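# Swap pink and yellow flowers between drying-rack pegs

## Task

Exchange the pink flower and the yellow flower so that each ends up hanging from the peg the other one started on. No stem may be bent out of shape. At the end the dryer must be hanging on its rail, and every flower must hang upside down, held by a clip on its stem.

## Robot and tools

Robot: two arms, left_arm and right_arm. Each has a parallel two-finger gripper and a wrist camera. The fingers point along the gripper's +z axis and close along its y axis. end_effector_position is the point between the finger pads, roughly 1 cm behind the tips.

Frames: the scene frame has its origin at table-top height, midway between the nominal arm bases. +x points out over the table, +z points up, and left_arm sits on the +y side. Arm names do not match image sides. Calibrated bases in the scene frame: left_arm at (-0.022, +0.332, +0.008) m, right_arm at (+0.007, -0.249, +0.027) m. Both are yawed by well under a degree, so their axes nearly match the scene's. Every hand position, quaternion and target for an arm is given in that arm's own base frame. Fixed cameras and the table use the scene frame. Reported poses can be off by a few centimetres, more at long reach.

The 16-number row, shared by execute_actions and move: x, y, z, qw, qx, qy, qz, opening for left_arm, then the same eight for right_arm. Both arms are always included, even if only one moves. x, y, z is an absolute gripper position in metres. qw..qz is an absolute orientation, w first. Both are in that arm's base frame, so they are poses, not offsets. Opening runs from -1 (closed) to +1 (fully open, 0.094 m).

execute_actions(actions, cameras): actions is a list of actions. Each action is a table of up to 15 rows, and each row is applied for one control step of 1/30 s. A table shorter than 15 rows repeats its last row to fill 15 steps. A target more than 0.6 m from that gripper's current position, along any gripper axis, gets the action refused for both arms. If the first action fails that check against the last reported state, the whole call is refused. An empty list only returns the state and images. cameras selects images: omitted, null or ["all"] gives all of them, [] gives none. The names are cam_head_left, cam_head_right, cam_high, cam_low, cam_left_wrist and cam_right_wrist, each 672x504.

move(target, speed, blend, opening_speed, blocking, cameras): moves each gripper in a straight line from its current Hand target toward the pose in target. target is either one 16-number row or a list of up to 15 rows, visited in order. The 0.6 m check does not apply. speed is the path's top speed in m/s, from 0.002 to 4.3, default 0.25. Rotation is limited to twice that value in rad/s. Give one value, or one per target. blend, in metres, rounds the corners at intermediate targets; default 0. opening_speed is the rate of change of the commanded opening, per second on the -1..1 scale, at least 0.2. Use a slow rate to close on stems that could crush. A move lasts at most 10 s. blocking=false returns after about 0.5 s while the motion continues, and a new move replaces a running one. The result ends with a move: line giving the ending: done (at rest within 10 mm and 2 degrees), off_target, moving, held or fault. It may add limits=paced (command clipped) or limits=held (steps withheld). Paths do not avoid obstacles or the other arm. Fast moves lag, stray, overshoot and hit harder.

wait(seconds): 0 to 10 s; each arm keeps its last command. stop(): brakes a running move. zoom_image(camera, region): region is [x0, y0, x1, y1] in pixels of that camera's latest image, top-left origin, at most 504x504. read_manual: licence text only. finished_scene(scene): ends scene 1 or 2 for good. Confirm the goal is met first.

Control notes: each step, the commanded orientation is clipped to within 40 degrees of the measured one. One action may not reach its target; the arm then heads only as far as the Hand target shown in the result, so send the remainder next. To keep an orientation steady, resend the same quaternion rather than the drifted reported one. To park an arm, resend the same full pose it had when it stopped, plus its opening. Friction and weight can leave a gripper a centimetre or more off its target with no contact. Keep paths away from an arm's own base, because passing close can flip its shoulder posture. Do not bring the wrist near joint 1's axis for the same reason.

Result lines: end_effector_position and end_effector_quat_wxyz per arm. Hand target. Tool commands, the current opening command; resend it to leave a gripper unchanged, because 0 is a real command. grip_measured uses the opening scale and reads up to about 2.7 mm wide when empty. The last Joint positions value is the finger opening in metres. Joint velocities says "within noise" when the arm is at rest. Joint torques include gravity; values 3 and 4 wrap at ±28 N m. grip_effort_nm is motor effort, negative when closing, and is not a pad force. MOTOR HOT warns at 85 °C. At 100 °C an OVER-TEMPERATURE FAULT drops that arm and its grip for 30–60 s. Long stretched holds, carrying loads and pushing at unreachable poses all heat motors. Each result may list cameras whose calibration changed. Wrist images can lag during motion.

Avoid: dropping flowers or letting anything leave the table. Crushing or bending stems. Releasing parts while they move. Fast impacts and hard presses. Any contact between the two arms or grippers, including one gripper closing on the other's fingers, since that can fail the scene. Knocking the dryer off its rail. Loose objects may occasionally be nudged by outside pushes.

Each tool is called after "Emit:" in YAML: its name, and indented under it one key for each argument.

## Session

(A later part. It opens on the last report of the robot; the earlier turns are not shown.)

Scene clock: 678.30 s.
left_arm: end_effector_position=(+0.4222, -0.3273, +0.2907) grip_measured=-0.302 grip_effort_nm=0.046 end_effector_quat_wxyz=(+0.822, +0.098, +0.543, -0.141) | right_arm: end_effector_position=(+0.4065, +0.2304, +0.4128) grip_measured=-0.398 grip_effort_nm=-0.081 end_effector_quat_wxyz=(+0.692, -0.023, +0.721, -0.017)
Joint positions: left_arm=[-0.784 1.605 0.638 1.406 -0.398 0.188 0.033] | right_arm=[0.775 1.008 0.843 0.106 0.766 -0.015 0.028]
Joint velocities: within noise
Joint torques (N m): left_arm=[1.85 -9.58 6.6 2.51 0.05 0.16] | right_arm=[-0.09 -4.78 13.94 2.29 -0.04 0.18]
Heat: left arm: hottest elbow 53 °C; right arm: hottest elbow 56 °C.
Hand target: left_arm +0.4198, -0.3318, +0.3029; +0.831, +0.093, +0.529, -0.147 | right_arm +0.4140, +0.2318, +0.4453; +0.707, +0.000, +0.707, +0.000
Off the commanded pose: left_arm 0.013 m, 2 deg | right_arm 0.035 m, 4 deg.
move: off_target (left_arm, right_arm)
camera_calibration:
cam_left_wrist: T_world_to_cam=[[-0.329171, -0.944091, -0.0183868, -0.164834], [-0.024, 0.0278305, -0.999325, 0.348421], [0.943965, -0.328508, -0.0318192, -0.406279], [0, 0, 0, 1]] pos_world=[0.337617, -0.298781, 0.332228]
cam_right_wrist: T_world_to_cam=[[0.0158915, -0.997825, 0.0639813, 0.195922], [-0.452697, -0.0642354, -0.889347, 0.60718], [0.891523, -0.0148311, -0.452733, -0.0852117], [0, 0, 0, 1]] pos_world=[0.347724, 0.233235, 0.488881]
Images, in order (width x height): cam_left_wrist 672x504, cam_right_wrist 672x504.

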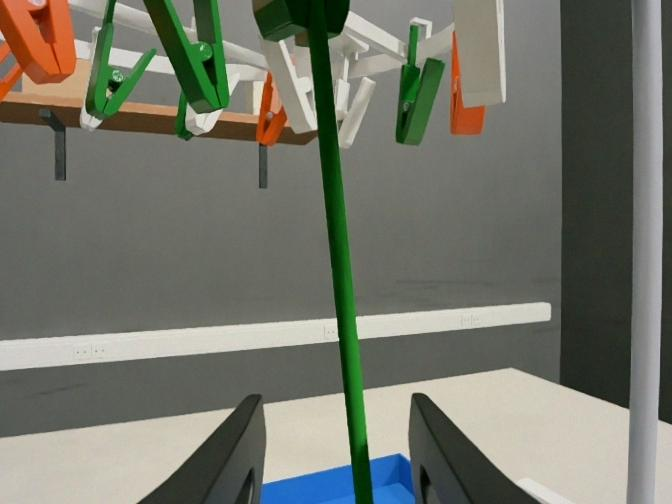

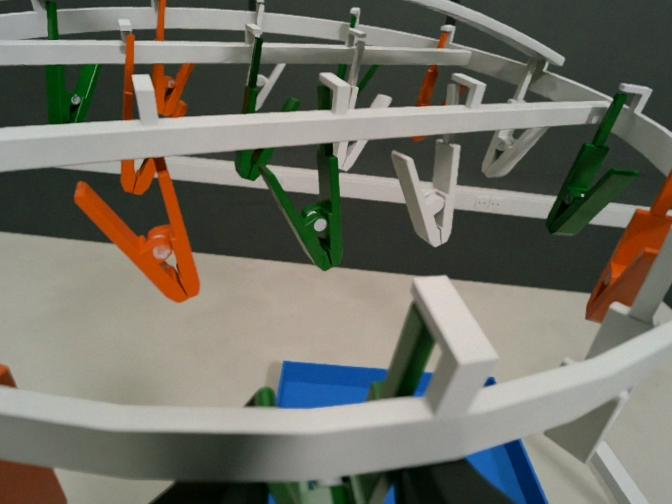

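Emit:
move:
  target:
    - [0.433,-0.3398,0.306,0.8306,0.0933,0.5291,-0.1465,-0.3,0.416,0.233,0.446,0.707,0,0.707,0,-0.4]
    - [0.433,-0.3398,0.306,0.8306,0.0933,0.5291,-0.1465,-0.97,0.416,0.233,0.446,0.707,0,0.707,0,-0.4]
  speed: 0.06
  opening_speed: 0.5
  cameras: ["cam_left_wrist","cam_right_wrist"]

Emit:
zoom_image:
  camera: "cam_left_wrist"
  region: [240, 300, 440, 504]

Scene clock: 683.83 s.
left_arm: end_effector_position=(+0.4249, -0.3305, +0.2977) grip_measured=-0.961 grip_effort_nm=-1.028 end_effector_quat_wxyz=(+0.826, +0.095, +0.537, -0.145) | right_arm: end_effector_position=(+0.4067, +0.2301, +0.4128) grip_measured=-0.398 grip_effort_nm=-0.081 end_effector_quat_wxyz=(+0.692, -0.022, +0.721, -0.017)
Joint positions: left_arm=[-0.783 1.607 0.655 1.406 -0.395 0.188 0.002] | right_arm=[0.774 1.008 0.843 0.106 0.766 -0.015 0.028]
Joint velocities: within noise
Joint torques (N m): left_arm=[2.67 -8.41 8.36 1.54 0.23 0.11] | right_arm=[0.03 -4.95 13.93 2.22 -0.04 0.17]
Heat: left arm: hottest elbow 52 °C; right arm: hottest elbow 55 °C.
Hand target: left_arm +0.4325, -0.3393, +0.3060; +0.831, +0.093, +0.529, -0.146 | right_arm +0.4140, +0.2318, +0.4453; +0.707, +0.000, +0.707, +0.000
Off the commanded pose: left_arm 0.015 m, 1 deg | right_arm 0.035 m, 4 deg.
move: off_target (left_arm, right_arm); target 2's new opening was sent with left_arm's hand 0.015 m and 1 deg from that target
camera_calibration:
cam_left_wrist: T_world_to_cam=[[-0.331223, -0.94347, -0.0125075, -0.167403], [-0.0113866, 0.0172516, -0.999786, 0.346903], [0.943484, -0.331009, -0.016457, -0.414977], [0, 0, 0, 1]] pos_world=[0.340026, -0.301285, 0.337906]
cam_right_wrist: T_world_to_cam=[[0.0152222, -0.997835, 0.0639864, 0.195954], [-0.452773, -0.0639357, -0.88933, 0.60716], [0.891496, -0.0154338, -0.452766, -0.0851373], [0, 0, 0, 1]] pos_world=[0.347823, 0.233034, 0.488881]
Images, in order (width x height): cam_left_wrist 672x504, cam_right_wrist 672x504.

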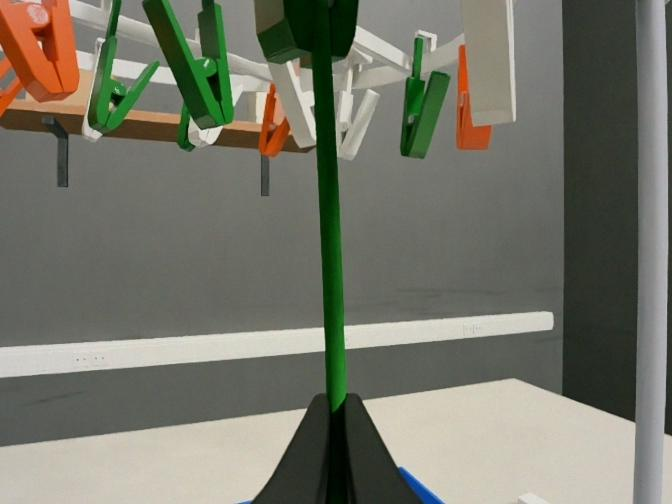

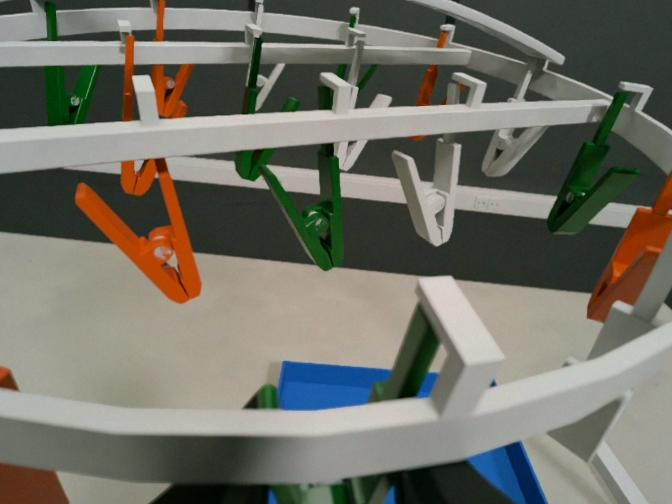

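Scaled by 2.471 from the camera's 672x504 image, which has a finer 960x720 frame.

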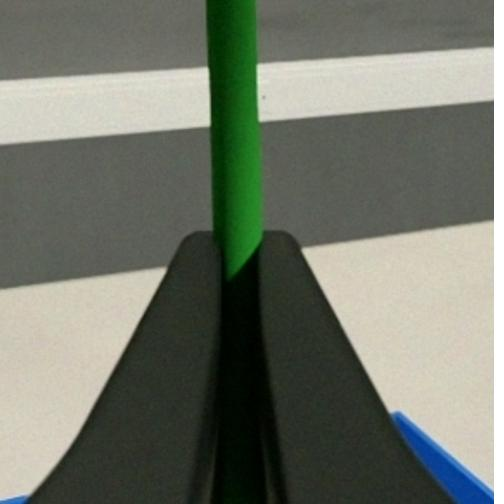

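Emit:
move:
  target:
    - [0.433,-0.3398,0.306,0.8306,0.0933,0.5291,-0.1465,-0.5,0.416,0.233,0.446,0.707,0,0.707,0,-0.4]
    - [0.443,-0.342,0.306,0.8306,0.0933,0.5291,-0.1465,-0.5,0.416,0.233,0.446,0.707,0,0.707,0,-0.4]
    - [0.443,-0.342,0.306,0.8306,0.0933,0.5291,-0.1465,-0.97,0.416,0.233,0.446,0.707,0,0.707,0,-0.4]
    - [0.443,-0.342,0.306,0.8306,0.0933,0.5291,-0.1465,-0.97,0.416,0.233,0.446,0.707,0,0.707,0,-0.7]
  speed: 0.06
  opening_speed: 0.5
  cameras: ["cam_left_wrist","cam_right_wrist"]

Emit:
zoom_image:
  camera: "cam_left_wrist"
  region: [200, 0, 450, 250]

Scene clock: 691.80 s.
left_arm: end_effector_position=(+0.4316, -0.3358, +0.2984) grip_measured=-0.957 grip_effort_nm=-1.057 end_effector_quat_wxyz=(+0.827, +0.098, +0.534, -0.146) | right_arm: end_effector_position=(+0.4068, +0.2298, +0.4128) grip_measured=-0.565 grip_effort_nm=-1.018 end_effector_quat_wxyz=(+0.692, -0.022, +0.721, -0.017)
Joint positions: left_arm=[-0.778 1.624 0.679 1.402 -0.383 0.188 0.002] | right_arm=[0.773 1.008 0.843 0.106 0.766 -0.015 0.02]
Joint velocities: within noise
Joint torques (N m): left_arm=[3.14 -8.64 8.46 1.31 0.23 0.05] | right_arm=[-0.09 -4.89 13.96 2.25 -0.02 0.17]
Heat: left arm: hottest elbow 53 °C; right arm: hottest elbow 54 °C.
Hand target: left_arm +0.4424, -0.3415, +0.3061; +0.831, +0.093, +0.529, -0.147 | right_arm +0.4140, +0.2319, +0.4453; +0.707, +0.000, +0.707, +0.000
Off the commanded pose: left_arm 0.015 m, 1 deg | right_arm 0.035 m, 4 deg.
move: off_target (left_arm, right_arm); target 3's new opening was sent with left_arm's hand 0.015 m and 1 deg from that target; target 4's new opening was sent with right_arm's hand 0.035 m and 4 deg from that target
camera_calibration:
cam_left_wrist: T_world_to_cam=[[-0.336473, -0.941549, -0.0164791, -0.166166], [-0.00616487, 0.0197015, -0.999787, 0.346294], [0.941673, -0.3363, -0.0124335, -0.425205], [0, 0, 0, 1]] pos_world=[0.346629, -0.306272, 0.338195]
cam_right_wrist: T_world_to_cam=[[0.0144186, -0.997849, 0.063949, 0.195952], [-0.452814, -0.0635379, -0.889338, 0.607157], [0.891488, -0.016134, -0.452756, -0.0851586], [0, 0, 0, 1]] pos_world=[0.348022, 0.232734, 0.488881]
Images, in order (width x height): cam_left_wrist 672x504, cam_right_wrist 672x504.

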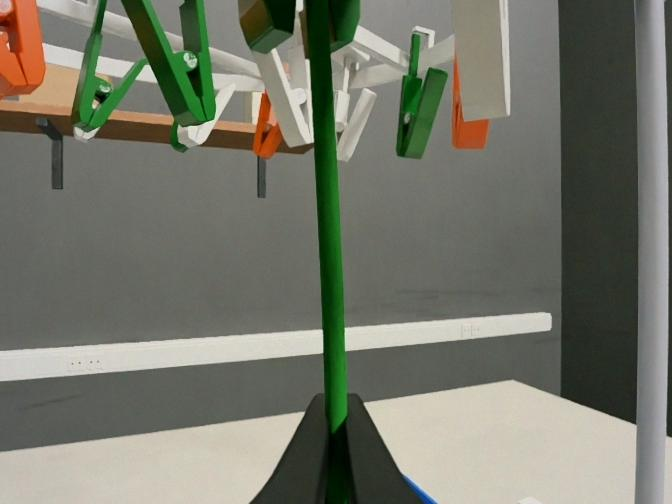

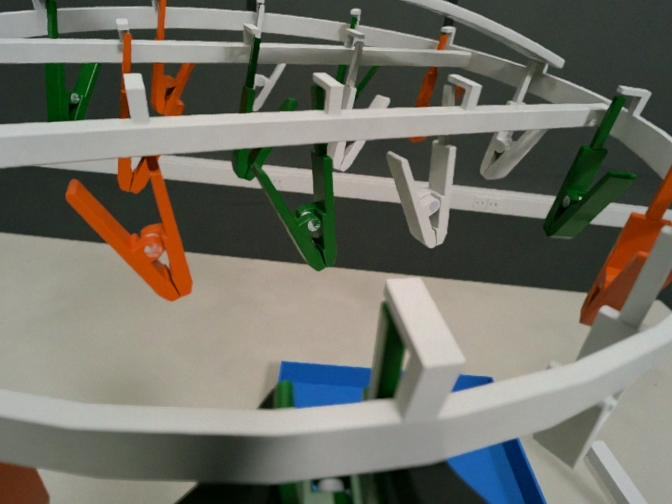

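Scaled by 2.016 from the camera's 672x504 image, which has a finer 960x720 frame.

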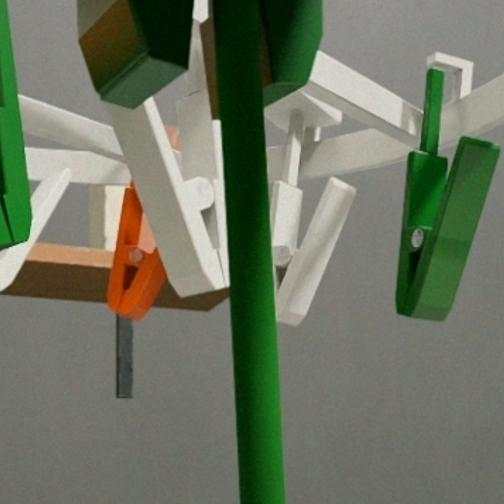

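Emit:
move:
  target:
    - [0.443,-0.342,0.255,0.8306,0.0933,0.5291,-0.1465,-0.97,0.416,0.233,0.446,0.707,0,0.707,0,-0.7]
    - [0.36,-0.312,0.255,0.8306,0.0933,0.5291,-0.1465,-0.97,0.416,0.233,0.446,0.707,0,0.707,0,-0.7]
  speed: 0.07
  cameras: ["cam_left_wrist","cam_low"]

Scene clock: 696.13 s.
left_arm: end_effector_position=(+0.3658, -0.3124, +0.2441) grip_measured=-0.957 grip_effort_nm=-1.067 end_effector_quat_wxyz=(+0.807, +0.106, +0.563, -0.141) | right_arm: end_effector_position=(+0.4069, +0.2297, +0.4128) grip_measured=-0.566 grip_effort_nm=-1.033 end_effector_quat_wxyz=(+0.692, -0.022, +0.721, -0.017)
Joint positions: left_arm=[-0.871 1.622 0.473 1.546 -0.478 0.202 0.002] | right_arm=[0.773 1.008 0.843 0.106 0.766 -0.015 0.02]
Joint velocities: within noise
Joint torques (N m): left_arm=[1.9 -9.58 4.08 2.58 0.03 0.16] | right_arm=[-0.03 -4.78 13.9 2.24 -0.04 0.17]
Heat: left arm: hottest elbow 53 °C; right arm: hottest elbow 54 °C.
Hand target: left_arm +0.3603, -0.3120, +0.2554; +0.815, +0.101, +0.551, -0.146 | right_arm +0.4141, +0.2317, +0.4453; +0.707, +0.000, +0.707, +0.000
Off the commanded pose: left_arm 0.012 m, 5 deg | right_arm 0.035 m, 4 deg.
joint sent to its limit (left arm) — joint 4 (wrist pitch), upper limit. The joint targets are off in orientation, not in position.
move: off_target (left_arm, right_arm)
camera_calibration:
cam_left_wrist: T_world_to_cam=[[-0.338278, -0.940782, -0.0222949, -0.164793], [-0.0714236, 0.0492907, -0.996227, 0.323485], [0.938332, -0.335409, -0.083868, -0.33711], [0, 0, 0, 1]] pos_world=[0.28368, -0.284049, 0.290318]
Images, in order (width x height): cam_low 672x504, cam_left_wrist 672x504.

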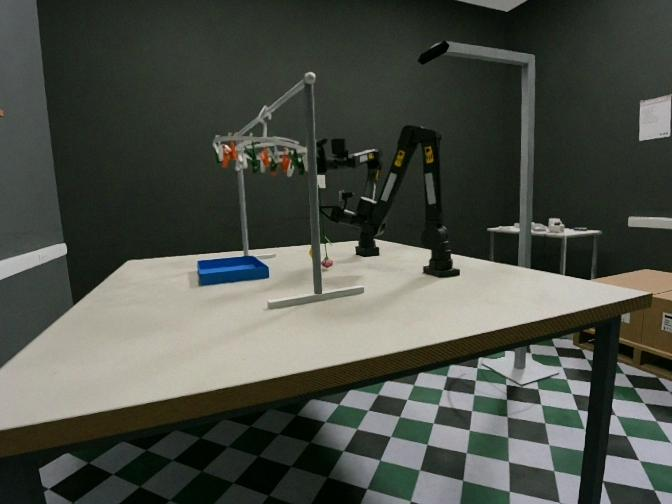

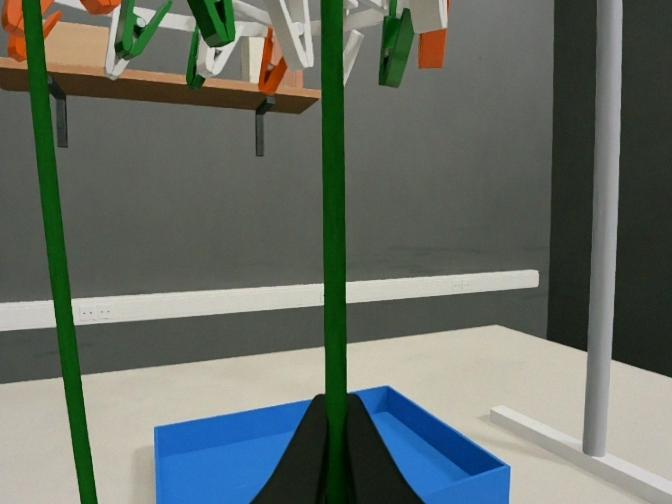

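Emit:
move:
  target:
    - [0.33,-0.30,0.275,0.8306,0.0933,0.5291,-0.1465,-0.97,0.416,0.233,0.44,0.707,0,0.707,0,0.2]
    - [0.28,-0.28,0.29,0.8306,0.0933,0.5291,-0.1465,-0.97,0.33,0.225,0.43,0.707,0,0.707,0,0.3]
    - [0.28,-0.28,0.29,0.8306,0.0933,0.5291,-0.1465,-0.97,0.31,0.06,0.44,0.6556,-0.2649,0.6556,0.2649,0.3]
  speed: 0.1
  opening_speed: 0.6

Scene clock: 707.57 s.
left_arm: end_effector_position=(+0.2850, -0.2811, +0.2822) grip_measured=-0.957 grip_effort_nm=-1.067 end_effector_quat_wxyz=(+0.820, +0.102, +0.546, -0.142) | right_arm: end_effector_position=(+0.3089, +0.0631, +0.4305) grip_measured=+0.299 grip_effort_nm=0.071 end_effector_quat_wxyz=(+0.649, -0.267, +0.660, +0.269)
Joint positions: left_arm=[-1.026 1.367 0.306 1.548 -0.61 0.309 0.002] | right_arm=[-0.296 0.575 0.683 -0.135 -1.072 -0.015 0.061]
Joint velocities: within noise
Joint torques (N m): left_arm=[1.85 -6.3 4.7 2.35 0.11 0.16] | right_arm=[-0.21 1.79 10.39 2.36 -0.1 0.15]
Heat: left arm: hottest elbow 52 °C; right arm: hottest elbow 53 °C.
Hand target: left_arm +0.2803, -0.2798, +0.2903; +0.825, +0.097, +0.537, -0.147 | right_arm +0.3099, +0.0601, +0.4399; +0.655, -0.265, +0.656, +0.265
Off the commanded pose: left_arm 0.009 m, 3 deg | right_arm 0.010 m, 1 deg.
joint sent to its limit (left arm) — joint 4 (wrist pitch), upper limit. The joint targets still meet the commanded pose.
move: off_target (left_arm)
camera_calibration:
cam_left_wrist: T_world_to_cam=[[-0.334043, -0.942253, -0.0239681, -0.162997], [-0.030072, 0.0360699, -0.998897, 0.339228], [0.942078, -0.332954, -0.0403843, -0.260231], [0, 0, 0, 1]] pos_world=[0.200911, -0.252465, 0.324438]
cam_right_wrist: T_world_to_cam=[[0.704564, -0.70964, 0.000471381, -0.174147], [-0.302693, -0.301128, -0.904267, 0.542944], [0.641846, 0.636972, -0.426967, 0.0322694], [0, 0, 0, 1]] pos_world=[0.266331, 0.0193595, 0.504827]

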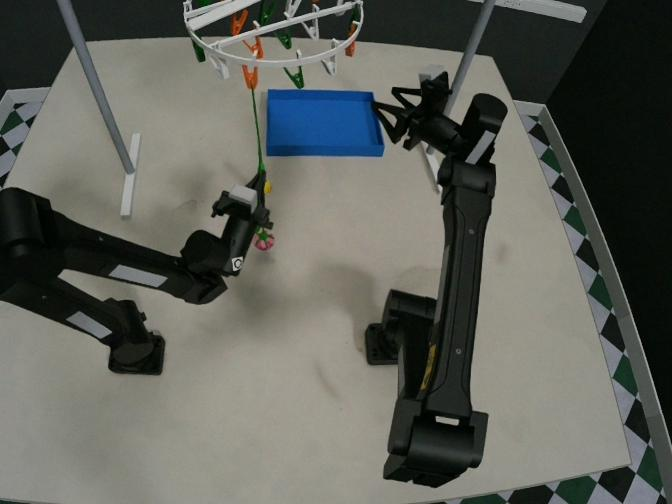

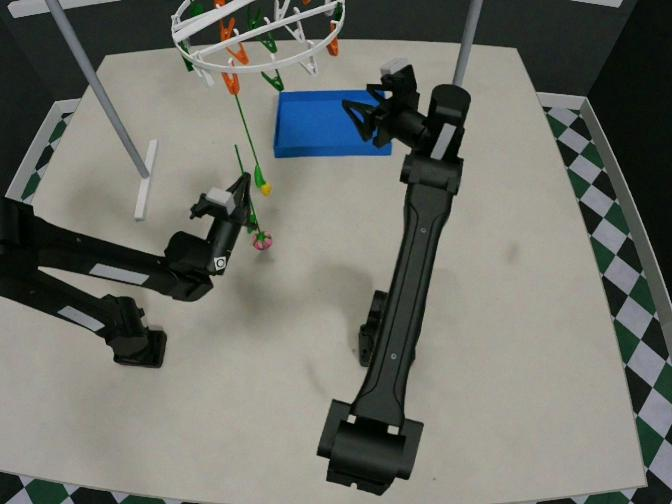

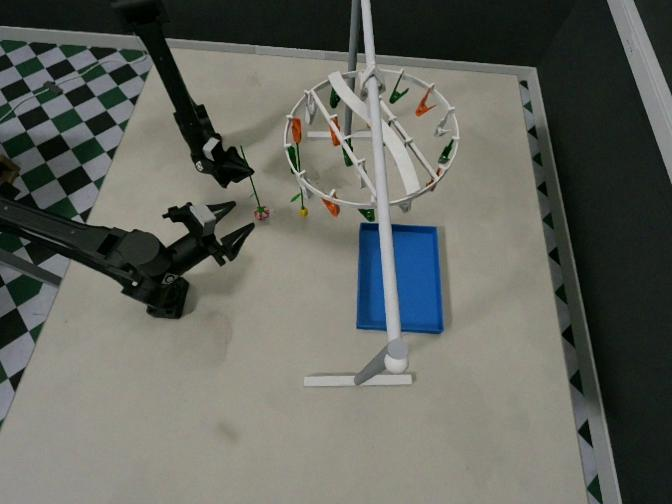

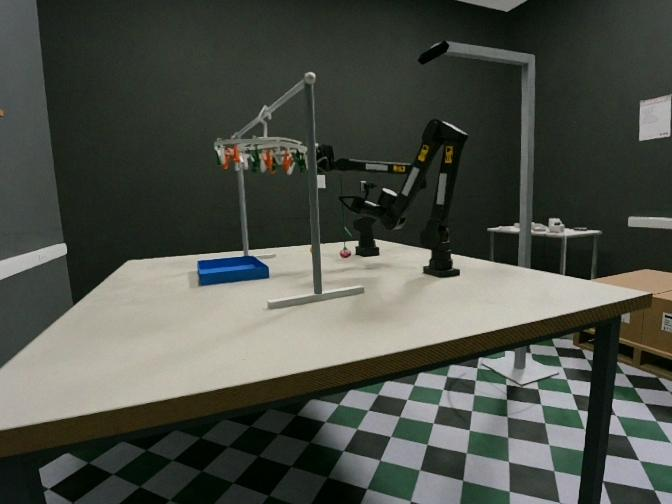

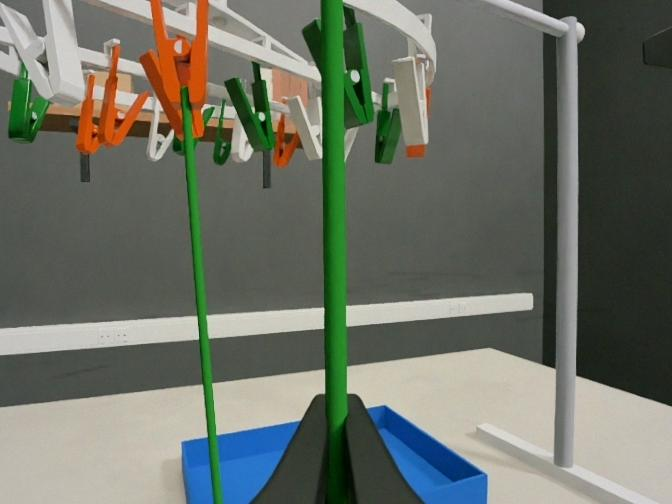

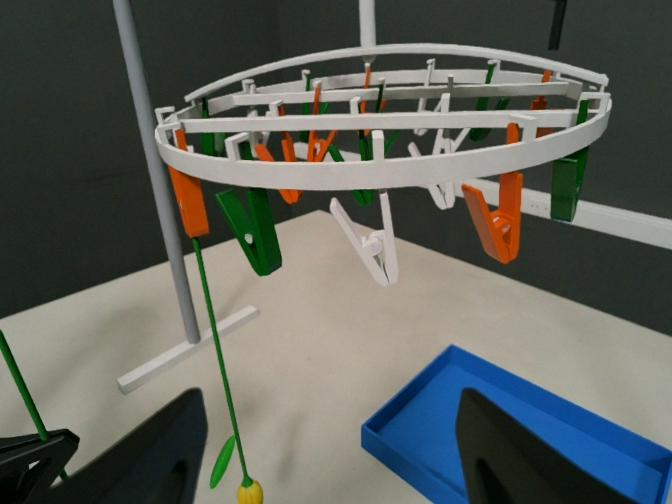

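Emit:
move:
  target:
    - [0.28,-0.28,0.29,0.8306,0.0933,0.5291,-0.1465,-0.97,0.36,0.02,0.46,0.6556,-0.2649,0.6556,0.2649,0.4]
  speed: 0.12
  cameras: ["cam_right_wrist"]

Scene clock: 712.37 s.
left_arm: end_effector_position=(+0.2850, -0.2811, +0.2822) grip_measured=-0.957 grip_effort_nm=-1.062 end_effector_quat_wxyz=(+0.820, +0.102, +0.546, -0.141) | right_arm: end_effector_position=(+0.3554, +0.0237, +0.4276) grip_measured=+0.399 grip_effort_nm=0.081 end_effector_quat_wxyz=(+0.640, -0.255, +0.670, +0.278)
Joint positions: left_arm=[-1.026 1.367 0.306 1.548 -0.61 0.31 0.002] | right_arm=[-0.391 0.765 0.753 -0.055 -1.164 -0.015 0.066]
Joint velocities: within noise
Joint torques (N m): left_arm=[1.85 -6.3 4.7 2.35 0.11 0.17] | right_arm=[-0.03 -0.79 13.81 2.25 -0.14 0.16]
Heat: left arm: hottest elbow 51 °C; right arm: hottest elbow 54 °C.
Hand target: left_arm +0.2803, -0.2798, +0.2903; +0.825, +0.097, +0.537, -0.147 | right_arm +0.3582, +0.0202, +0.4590; +0.655, -0.265, +0.656, +0.265
Off the commanded pose: left_arm 0.009 m, 3 deg | right_arm 0.033 m, 3 deg.
joint sent to its limit (left arm) — joint 4 (wrist pitch), upper limit. The joint targets still meet the commanded pose.
move: off_target (left_arm, right_arm)
camera_calibration:
cam_right_wrist: T_world_to_cam=[[0.70193, -0.71122, -0.0382079, -0.217308], [-0.336841, -0.284219, -0.89764, 0.551582], [0.62756, 0.642951, -0.43907, 0.0363325], [0, 0, 0, 1]] pos_world=[0.31553, -0.0211441, 0.502771]
Images, in order (width x height): cam_right_wrist 672x504.

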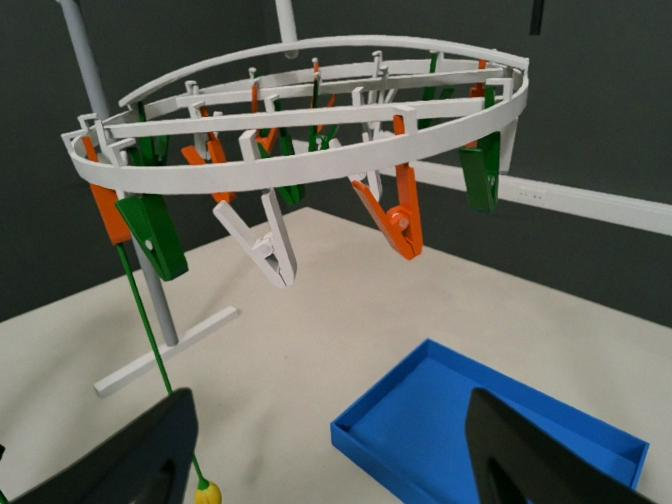

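Emit:
move:
  target:
    - [0.28,-0.28,0.29,0.8306,0.0933,0.5291,-0.1465,-0.97,0.435,0.059,0.468,0.6556,-0.2649,0.6556,0.2649,0.4]
  speed: 0.08
  cameras: ["cam_right_wrist"]

Scene clock: 719.80 s.
left_arm: end_effector_position=(+0.2850, -0.2811, +0.2822) grip_measured=-0.957 grip_effort_nm=-1.062 end_effector_quat_wxyz=(+0.820, +0.102, +0.546, -0.141) | right_arm: end_effector_position=(+0.4279, +0.0558, +0.4344) grip_measured=+0.399 grip_effort_nm=0.081 end_effector_quat_wxyz=(+0.639, -0.254, +0.674, +0.271)
Joint positions: left_arm=[-1.026 1.367 0.306 1.548 -0.61 0.31 0.002] | right_arm=[-0.202 0.946 0.863 0.018 -0.963 -0.013 0.066]
Joint velocities: within noise
Joint torques (N m): left_arm=[1.79 -6.3 4.7 2.33 0.11 0.16] | right_arm=[1.38 -3.84 13.91 2.35 0.01 0.16]
Heat: left arm: hottest elbow 50 °C; right arm: hottest elbow 54 °C.
Hand target: left_arm +0.2803, -0.2798, +0.2903; +0.825, +0.097, +0.537, -0.147 | right_arm +0.4325, +0.0588, +0.4671; +0.656, -0.265, +0.656, +0.265
Off the commanded pose: left_arm 0.009 m, 3 deg | right_arm 0.034 m, 3 deg.
joint sent to its limit (left arm) — joint 4 (wrist pitch), upper limit. The joint targets still meet the commanded pose.
move: off_target (left_arm, right_arm)
camera_calibration:
cam_right_wrist: T_world_to_cam=[[0.692768, -0.720467, -0.0316025, -0.243663], [-0.343088, -0.29072, -0.893181, 0.592258], [0.63432, 0.62961, -0.448585, -0.0247921], [0, 0, 0, 1]] pos_world=[0.387725, 0.0122388, 0.510172]
Images, in order (width x height): cam_right_wrist 672x504.

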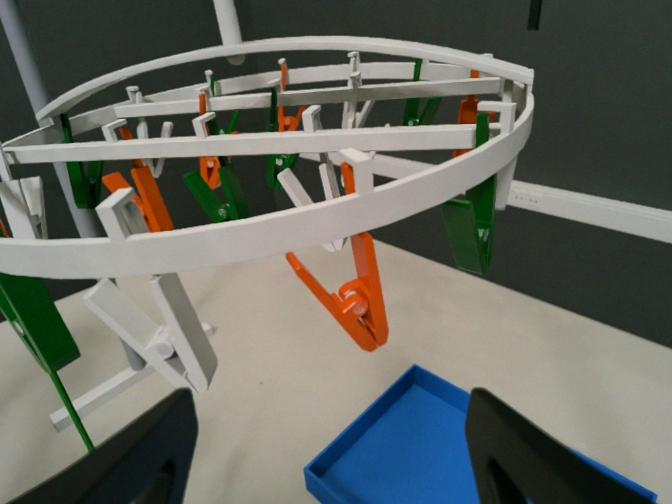

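Emit:
move:
  target:
    - [0.28,-0.28,0.29,0.8306,0.0933,0.5291,-0.1465,-0.97,0.435,0.059,0.468,0.6556,-0.2649,0.6556,0.2649,0]
    - [0.28,-0.28,0.29,0.8306,0.0933,0.5291,-0.1465,-0.97,0.475,0.096,0.468,0.6556,-0.2649,0.6556,0.2649,0]
  speed: 0.06
  cameras: ["cam_right_wrist"]

Scene clock: 726.10 s.
left_arm: end_effector_position=(+0.2850, -0.2811, +0.2822) grip_measured=-0.957 grip_effort_nm=-1.067 end_effector_quat_wxyz=(+0.820, +0.102, +0.546, -0.141) | right_arm: end_effector_position=(+0.4665, +0.0919, +0.4340) grip_measured=+0.001 grip_effort_nm=-0.076 end_effector_quat_wxyz=(+0.637, -0.257, +0.675, +0.268)
Joint positions: left_arm=[-1.026 1.367 0.306 1.548 -0.61 0.31 0.002] | right_arm=[-0.076 1.044 0.924 0.055 -0.837 -0.013 0.047]
Joint velocities: within noise
Joint torques (N m): left_arm=[1.85 -6.3 4.7 2.35 0.11 0.16] | right_arm=[1.32 -5.54 13.94 2.48 0.04 0.16]
Heat: left arm: hottest elbow 50 °C; right arm: hottest elbow 56 °C.
Hand target: left_arm +0.2803, -0.2798, +0.2903; +0.825, +0.097, +0.537, -0.147 | right_arm +0.4725, +0.0956, +0.4673; +0.656, -0.265, +0.655, +0.265
Off the commanded pose: left_arm 0.009 m, 3 deg | right_arm 0.035 m, 3 deg.
joint sent to its limit (left arm) — joint 4 (wrist pitch), upper limit. The joint targets still meet the commanded pose.
move: off_target (left_arm, right_arm)
camera_calibration:
cam_right_wrist: T_world_to_cam=[[0.693478, -0.719995, -0.0263699, -0.24703], [-0.343518, -0.298251, -0.890529, 0.615316], [0.633311, 0.626621, -0.454161, -0.0690713], [0, 0, 0, 1]] pos_world=[0.426426, 0.0489399, 0.510074]
Images, in order (width x height): cam_right_wrist 672x504.

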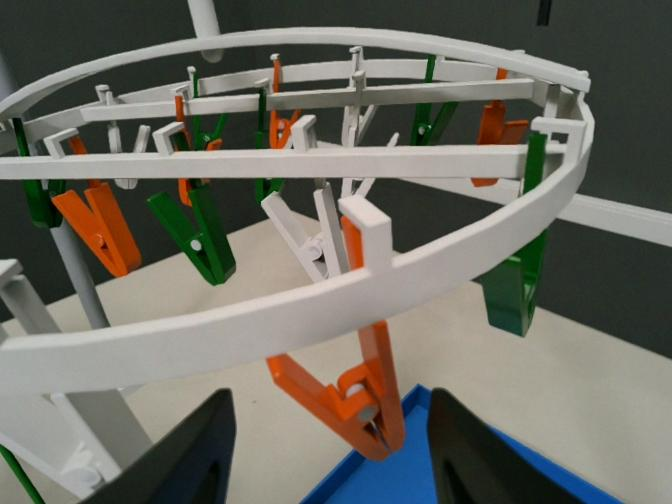

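Emit:
move:
  target:
    - [0.28,-0.28,0.29,0.8306,0.0933,0.5291,-0.1465,-0.97,0.475,0.096,0.44,0.6556,-0.2649,0.6556,0.2649,0]
    - [0.28,-0.28,0.29,0.8306,0.0933,0.5291,-0.1465,-0.97,0.477,0.098,0.457,0.6556,-0.2649,0.6556,0.2649,0]
    - [0.28,-0.28,0.29,0.8306,0.0933,0.5291,-0.1465,-0.97,0.498,0.117,0.46,0.6556,-0.2649,0.6556,0.2649,0]
  speed: 0.06
  cameras: ["cam_right_wrist"]

Scene clock: 732.10 s.
left_arm: end_effector_position=(+0.2850, -0.2811, +0.2822) grip_measured=-0.957 grip_effort_nm=-1.067 end_effector_quat_wxyz=(+0.820, +0.102, +0.546, -0.141) | right_arm: end_effector_position=(+0.4894, +0.1121, +0.4304) grip_measured=+0.001 grip_effort_nm=-0.085 end_effector_quat_wxyz=(+0.644, -0.261, +0.669, +0.264)
Joint positions: left_arm=[-1.026 1.367 0.306 1.548 -0.61 0.31 0.002] | right_arm=[-0.016 1.109 0.95 0.115 -0.776 -0.013 0.047]
Joint velocities: within noise
Joint torques (N m): left_arm=[1.85 -6.3 4.7 2.33 0.11 0.16] | right_arm=[1.2 -6.77 13.91 1.72 0.04 0.14]
Heat: left arm: hottest elbow 49 °C; right arm: hottest elbow 58 °C.
Hand target: left_arm +0.2803, -0.2798, +0.2903; +0.825, +0.097, +0.537, -0.147 | right_arm +0.4960, +0.1166, +0.4594; +0.656, -0.265, +0.655, +0.265
Off the commanded pose: left_arm 0.009 m, 3 deg | right_arm 0.031 m, 2 deg.
joint sent to its limit (left arm) — joint 4 (wrist pitch), upper limit. The joint targets still meet the commanded pose.
move: off_target (left_arm, right_arm)
camera_calibration:
cam_right_wrist: T_world_to_cam=[[0.693374, -0.720517, -0.00937898, -0.255593], [-0.325792, -0.301857, -0.895959, 0.620034], [0.642722, 0.62429, -0.444039, -0.10658], [0, 0, 0, 1]] pos_world=[0.447726, 0.069539, 0.505802]
Images, in order (width x height): cam_right_wrist 672x504.

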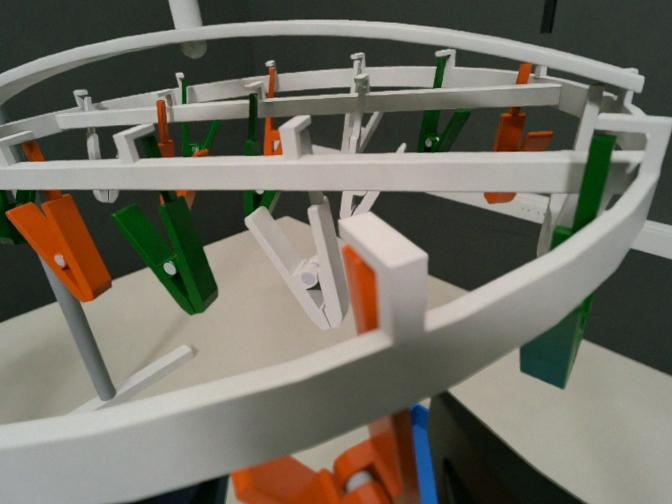

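Emit:
move:
  target:
    - [0.28,-0.28,0.29,0.8306,0.0933,0.5291,-0.1465,-0.97,0.498,0.117,0.46,0.6556,-0.2649,0.6556,0.2649,-0.7]
  opening_speed: 0.6
  cameras: ["cam_left_wrist","cam_right_wrist"]

Scene clock: 735.53 s.
left_arm: end_effector_position=(+0.2850, -0.2811, +0.2822) grip_measured=-0.957 grip_effort_nm=-1.062 end_effector_quat_wxyz=(+0.820, +0.102, +0.546, -0.141) | right_arm: end_effector_position=(+0.4895, +0.1120, +0.4304) grip_measured=-0.507 grip_effort_nm=-1.018 end_effector_quat_wxyz=(+0.644, -0.260, +0.669, +0.264)
Joint positions: left_arm=[-1.026 1.367 0.306 1.548 -0.61 0.31 0.002] | right_arm=[-0.016 1.109 0.95 0.115 -0.776 -0.013 0.023]
Joint velocities: within noise
Joint torques (N m): left_arm=[1.85 -6.3 4.68 2.35 0.11 0.16] | right_arm=[1.26 -6.89 13.93 1.69 0.02 0.17]
Heat: left arm: hottest elbow 49 °C; right arm: hottest elbow 58 °C.
Hand target: left_arm +0.2803, -0.2798, +0.2903; +0.825, +0.097, +0.537, -0.147 | right_arm +0.4960, +0.1166, +0.4594; +0.656, -0.265, +0.655, +0.265
Off the commanded pose: left_arm 0.009 m, 3 deg | right_arm 0.031 m, 2 deg.
joint sent to its limit (left arm) — joint 4 (wrist pitch), upper limit. The joint targets still meet the commanded pose.
move: off_target (left_arm, right_arm)
camera_calibration:
cam_left_wrist: T_world_to_cam=[[-0.33393, -0.942284, -0.0243217, -0.162913], [-0.0299547, 0.0363982, -0.998888, 0.339284], [0.942122, -0.33283, -0.0403803, -0.26021], [0, 0, 0, 1]] pos_world=[0.200911, -0.252465, 0.324438]
cam_right_wrist: T_world_to_cam=[[0.692802, -0.721067, -0.00937694, -0.255442], [-0.326065, -0.301633, -0.895935, 0.62013], [0.643201, 0.623763, -0.444087, -0.106735], [0, 0, 0, 1]] pos_world=[0.447825, 0.069438, 0.505802]
Images, in order (width x height): cam_left_wrist 672x504, cam_right_wrist 672x504.

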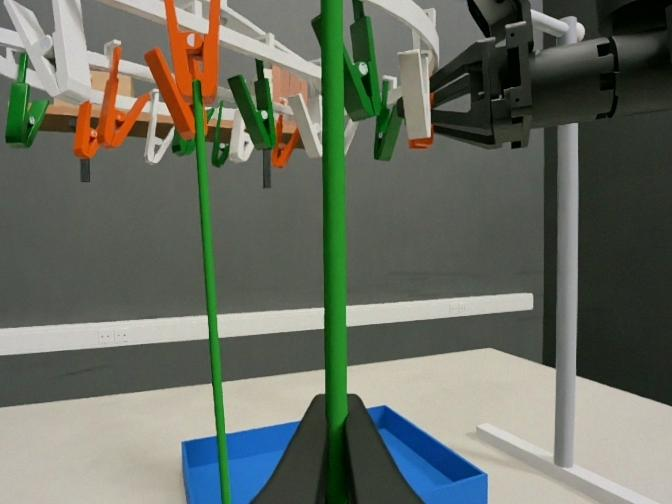

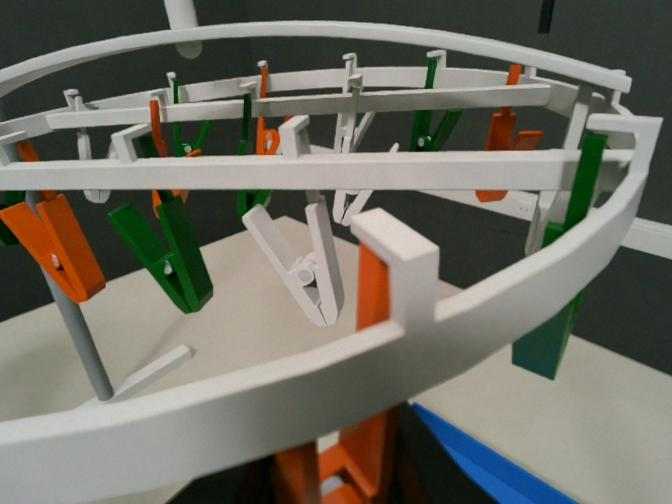

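Emit:
move:
  target:
    - [0.34,-0.38,0.275,0.8306,0.0933,0.5291,-0.1465,-0.97,0.498,0.117,0.46,0.6556,-0.2649,0.6556,0.2649,-0.7]
    - [0.46,-0.43,0.275,0.8306,0.0933,0.5291,-0.1465,-0.97,0.498,0.117,0.46,0.6556,-0.2649,0.6556,0.2649,-0.7]
  speed: 0.1
  cameras: ["cam_left_wrist","cam_head_left"]

Scene clock: 743.47 s.
left_arm: end_effector_position=(+0.4490, -0.4230, +0.2697) grip_measured=-0.957 grip_effort_nm=-1.067 end_effector_quat_wxyz=(+0.828, +0.101, +0.533, -0.142) | right_arm: end_effector_position=(+0.4895, +0.1120, +0.4304) grip_measured=-0.508 grip_effort_nm=-1.038 end_effector_quat_wxyz=(+0.644, -0.260, +0.669, +0.264)
Joint positions: left_arm=[-0.883 1.845 0.89 1.435 -0.476 0.252 0.002] | right_arm=[-0.016 1.109 0.95 0.115 -0.776 -0.013 0.023]
Joint velocities: within noise
Joint torques (N m): left_arm=[3.08 -11.4 8.43 1.25 0.26 -0.06] | right_arm=[1.2 -6.77 13.9 1.7 0 0.16]
Heat: left arm: hottest elbow 49 °C; right arm: hottest elbow 58 °C.
Hand target: left_arm +0.4595, -0.4294, +0.2750; +0.831, +0.093, +0.529, -0.147 | right_arm +0.4960, +0.1166, +0.4594; +0.656, -0.265, +0.655, +0.265
Off the commanded pose: left_arm 0.014 m, 1 deg | right_arm 0.031 m, 2 deg.
move: off_target (left_arm, right_arm)
camera_calibration:
cam_left_wrist: T_world_to_cam=[[-0.33236, -0.942777, -0.0266074, -0.242528], [-0.00131692, 0.028675, -0.999588, 0.321037], [0.943152, -0.332188, -0.010772, -0.470569], [0, 0, 0, 1]] pos_world=[0.363634, -0.394173, 0.309383]
Images, in order (width x height): cam_head_left 672x504, cam_left_wrist 672x504.

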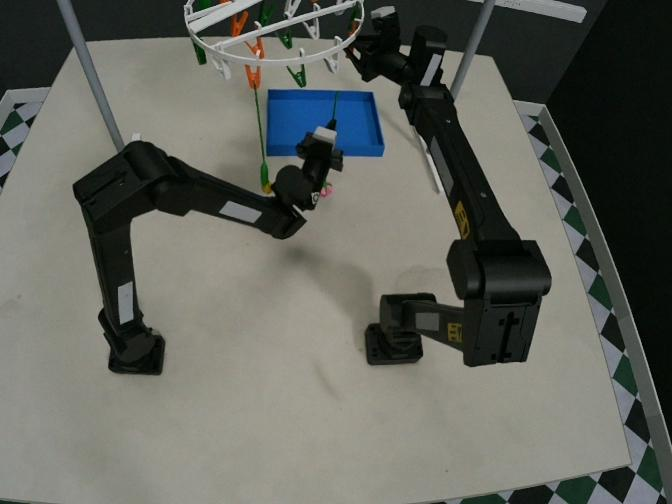

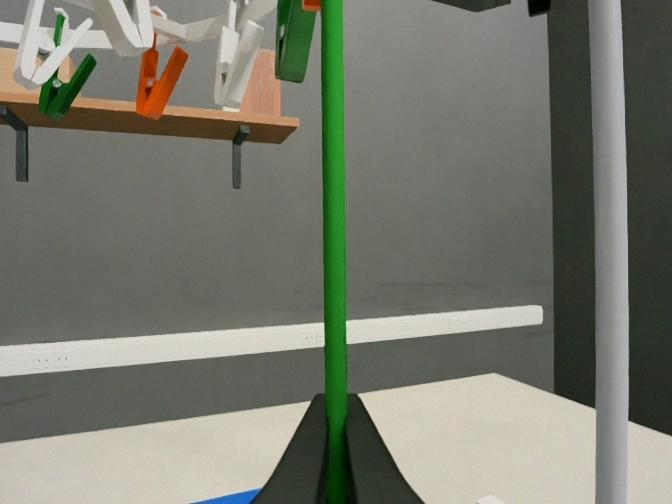

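Emit:
move:
  target:
    - [0.45,-0.43,0.235,0.8306,0.0933,0.5291,-0.1465,-0.97,0.498,0.117,0.46,0.6556,-0.2649,0.6556,0.2649,-0.7]
  speed: 0.1
  cameras: ["cam_left_wrist","cam_high","cam_low"]

Emit:
zoom_image:
  camera: "cam_left_wrist"
  region: [200, 0, 450, 250]

Emit:
zoom_image:
  camera: "cam_low"
  region: [200, 110, 400, 280]

Emit:
zoom_image:
  camera: "cam_high"
  region: [230, 90, 480, 290]

Scene clock: 753.60 s.
left_arm: end_effector_position=(+0.4506, -0.4229, +0.2366) grip_measured=-0.957 grip_effort_nm=-1.062 end_effector_quat_wxyz=(+0.828, +0.097, +0.534, -0.140) | right_arm: end_effector_position=(+0.4895, +0.1120, +0.4304) grip_measured=-0.508 grip_effort_nm=-1.038 end_effector_quat_wxyz=(+0.644, -0.260, +0.669, +0.264)
Joint positions: left_arm=[-0.883 1.931 0.891 1.522 -0.484 0.251 0.002] | right_arm=[-0.016 1.109 0.95 0.115 -0.776 -0.013 0.023]
Joint velocities: within noise
Joint torques (N m): left_arm=[1.9 -11.69 6.17 2.3 0.06 0.03] | right_arm=[1.44 -6.89 13.96 1.72 0.02 0.17]
Heat: left arm: hottest elbow 50 °C; right arm: hottest elbow 58 °C.
Hand target: left_arm +0.4499, -0.4298, +0.2349; +0.830, +0.093, +0.529, -0.146 | right_arm +0.4960, +0.1166, +0.4594; +0.656, -0.265, +0.655, +0.265
Off the commanded pose: left_arm 0.007 m, 1 deg | right_arm 0.031 m, 2 deg.
move: off_target (right_arm)
camera_calibration:
cam_left_wrist: T_world_to_cam=[[-0.325618, -0.945265, -0.0211449, -0.248163], [-0.00314313, 0.0234457, -0.99972, 0.286607], [0.945496, -0.32546, -0.0106054, -0.470694], [0, 0, 0, 1]] pos_world=[0.365135, -0.394491, 0.276288]
Images, in order (width x height): cam_high 672x504, cam_low 672x504, cam_left_wrist 672x504.

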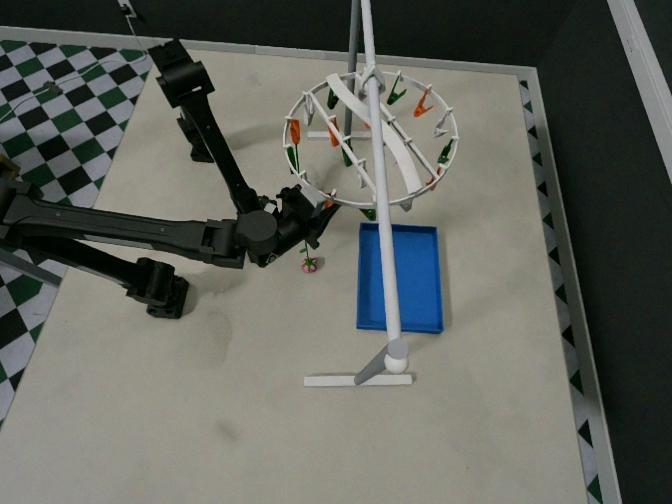

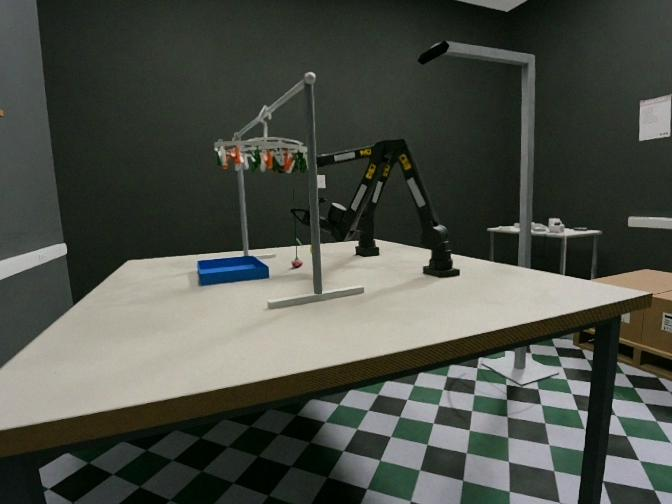

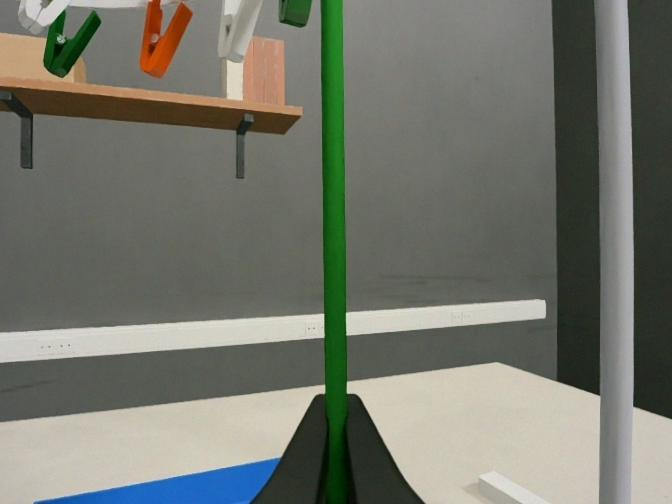

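Scaled by 2.016 from the camera's 672x504 image, which has a finer 960x720 frame.

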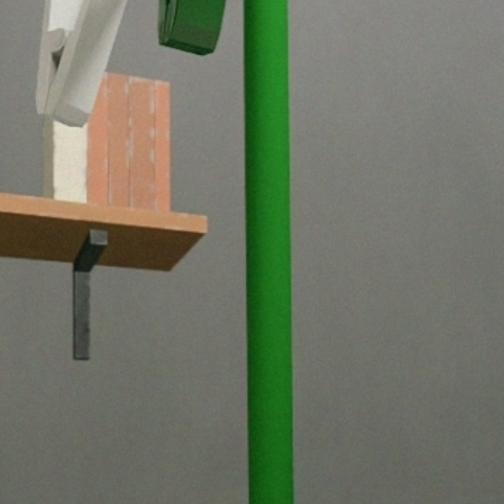

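Scaled by 2.520 from the camera's 672x504 image, which has a finer 960x720 frame.

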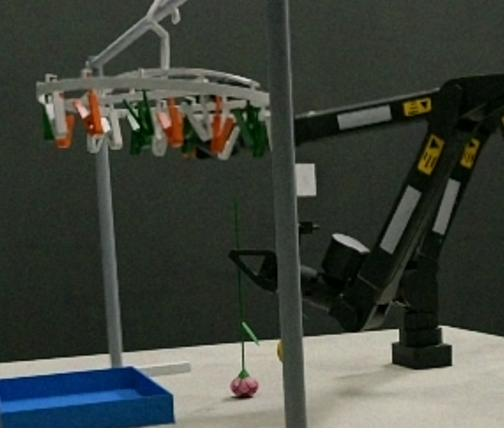

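Scaled by 2.016 from the camera's 672x504 image, which has a finer 960x720 frame.

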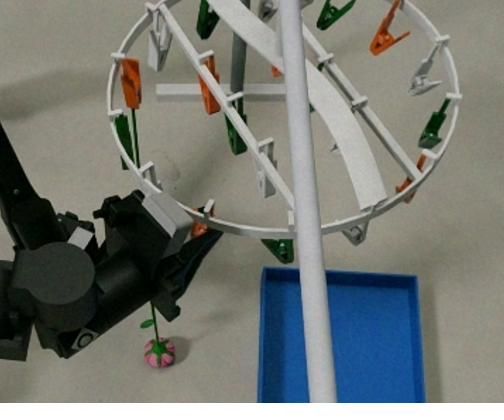

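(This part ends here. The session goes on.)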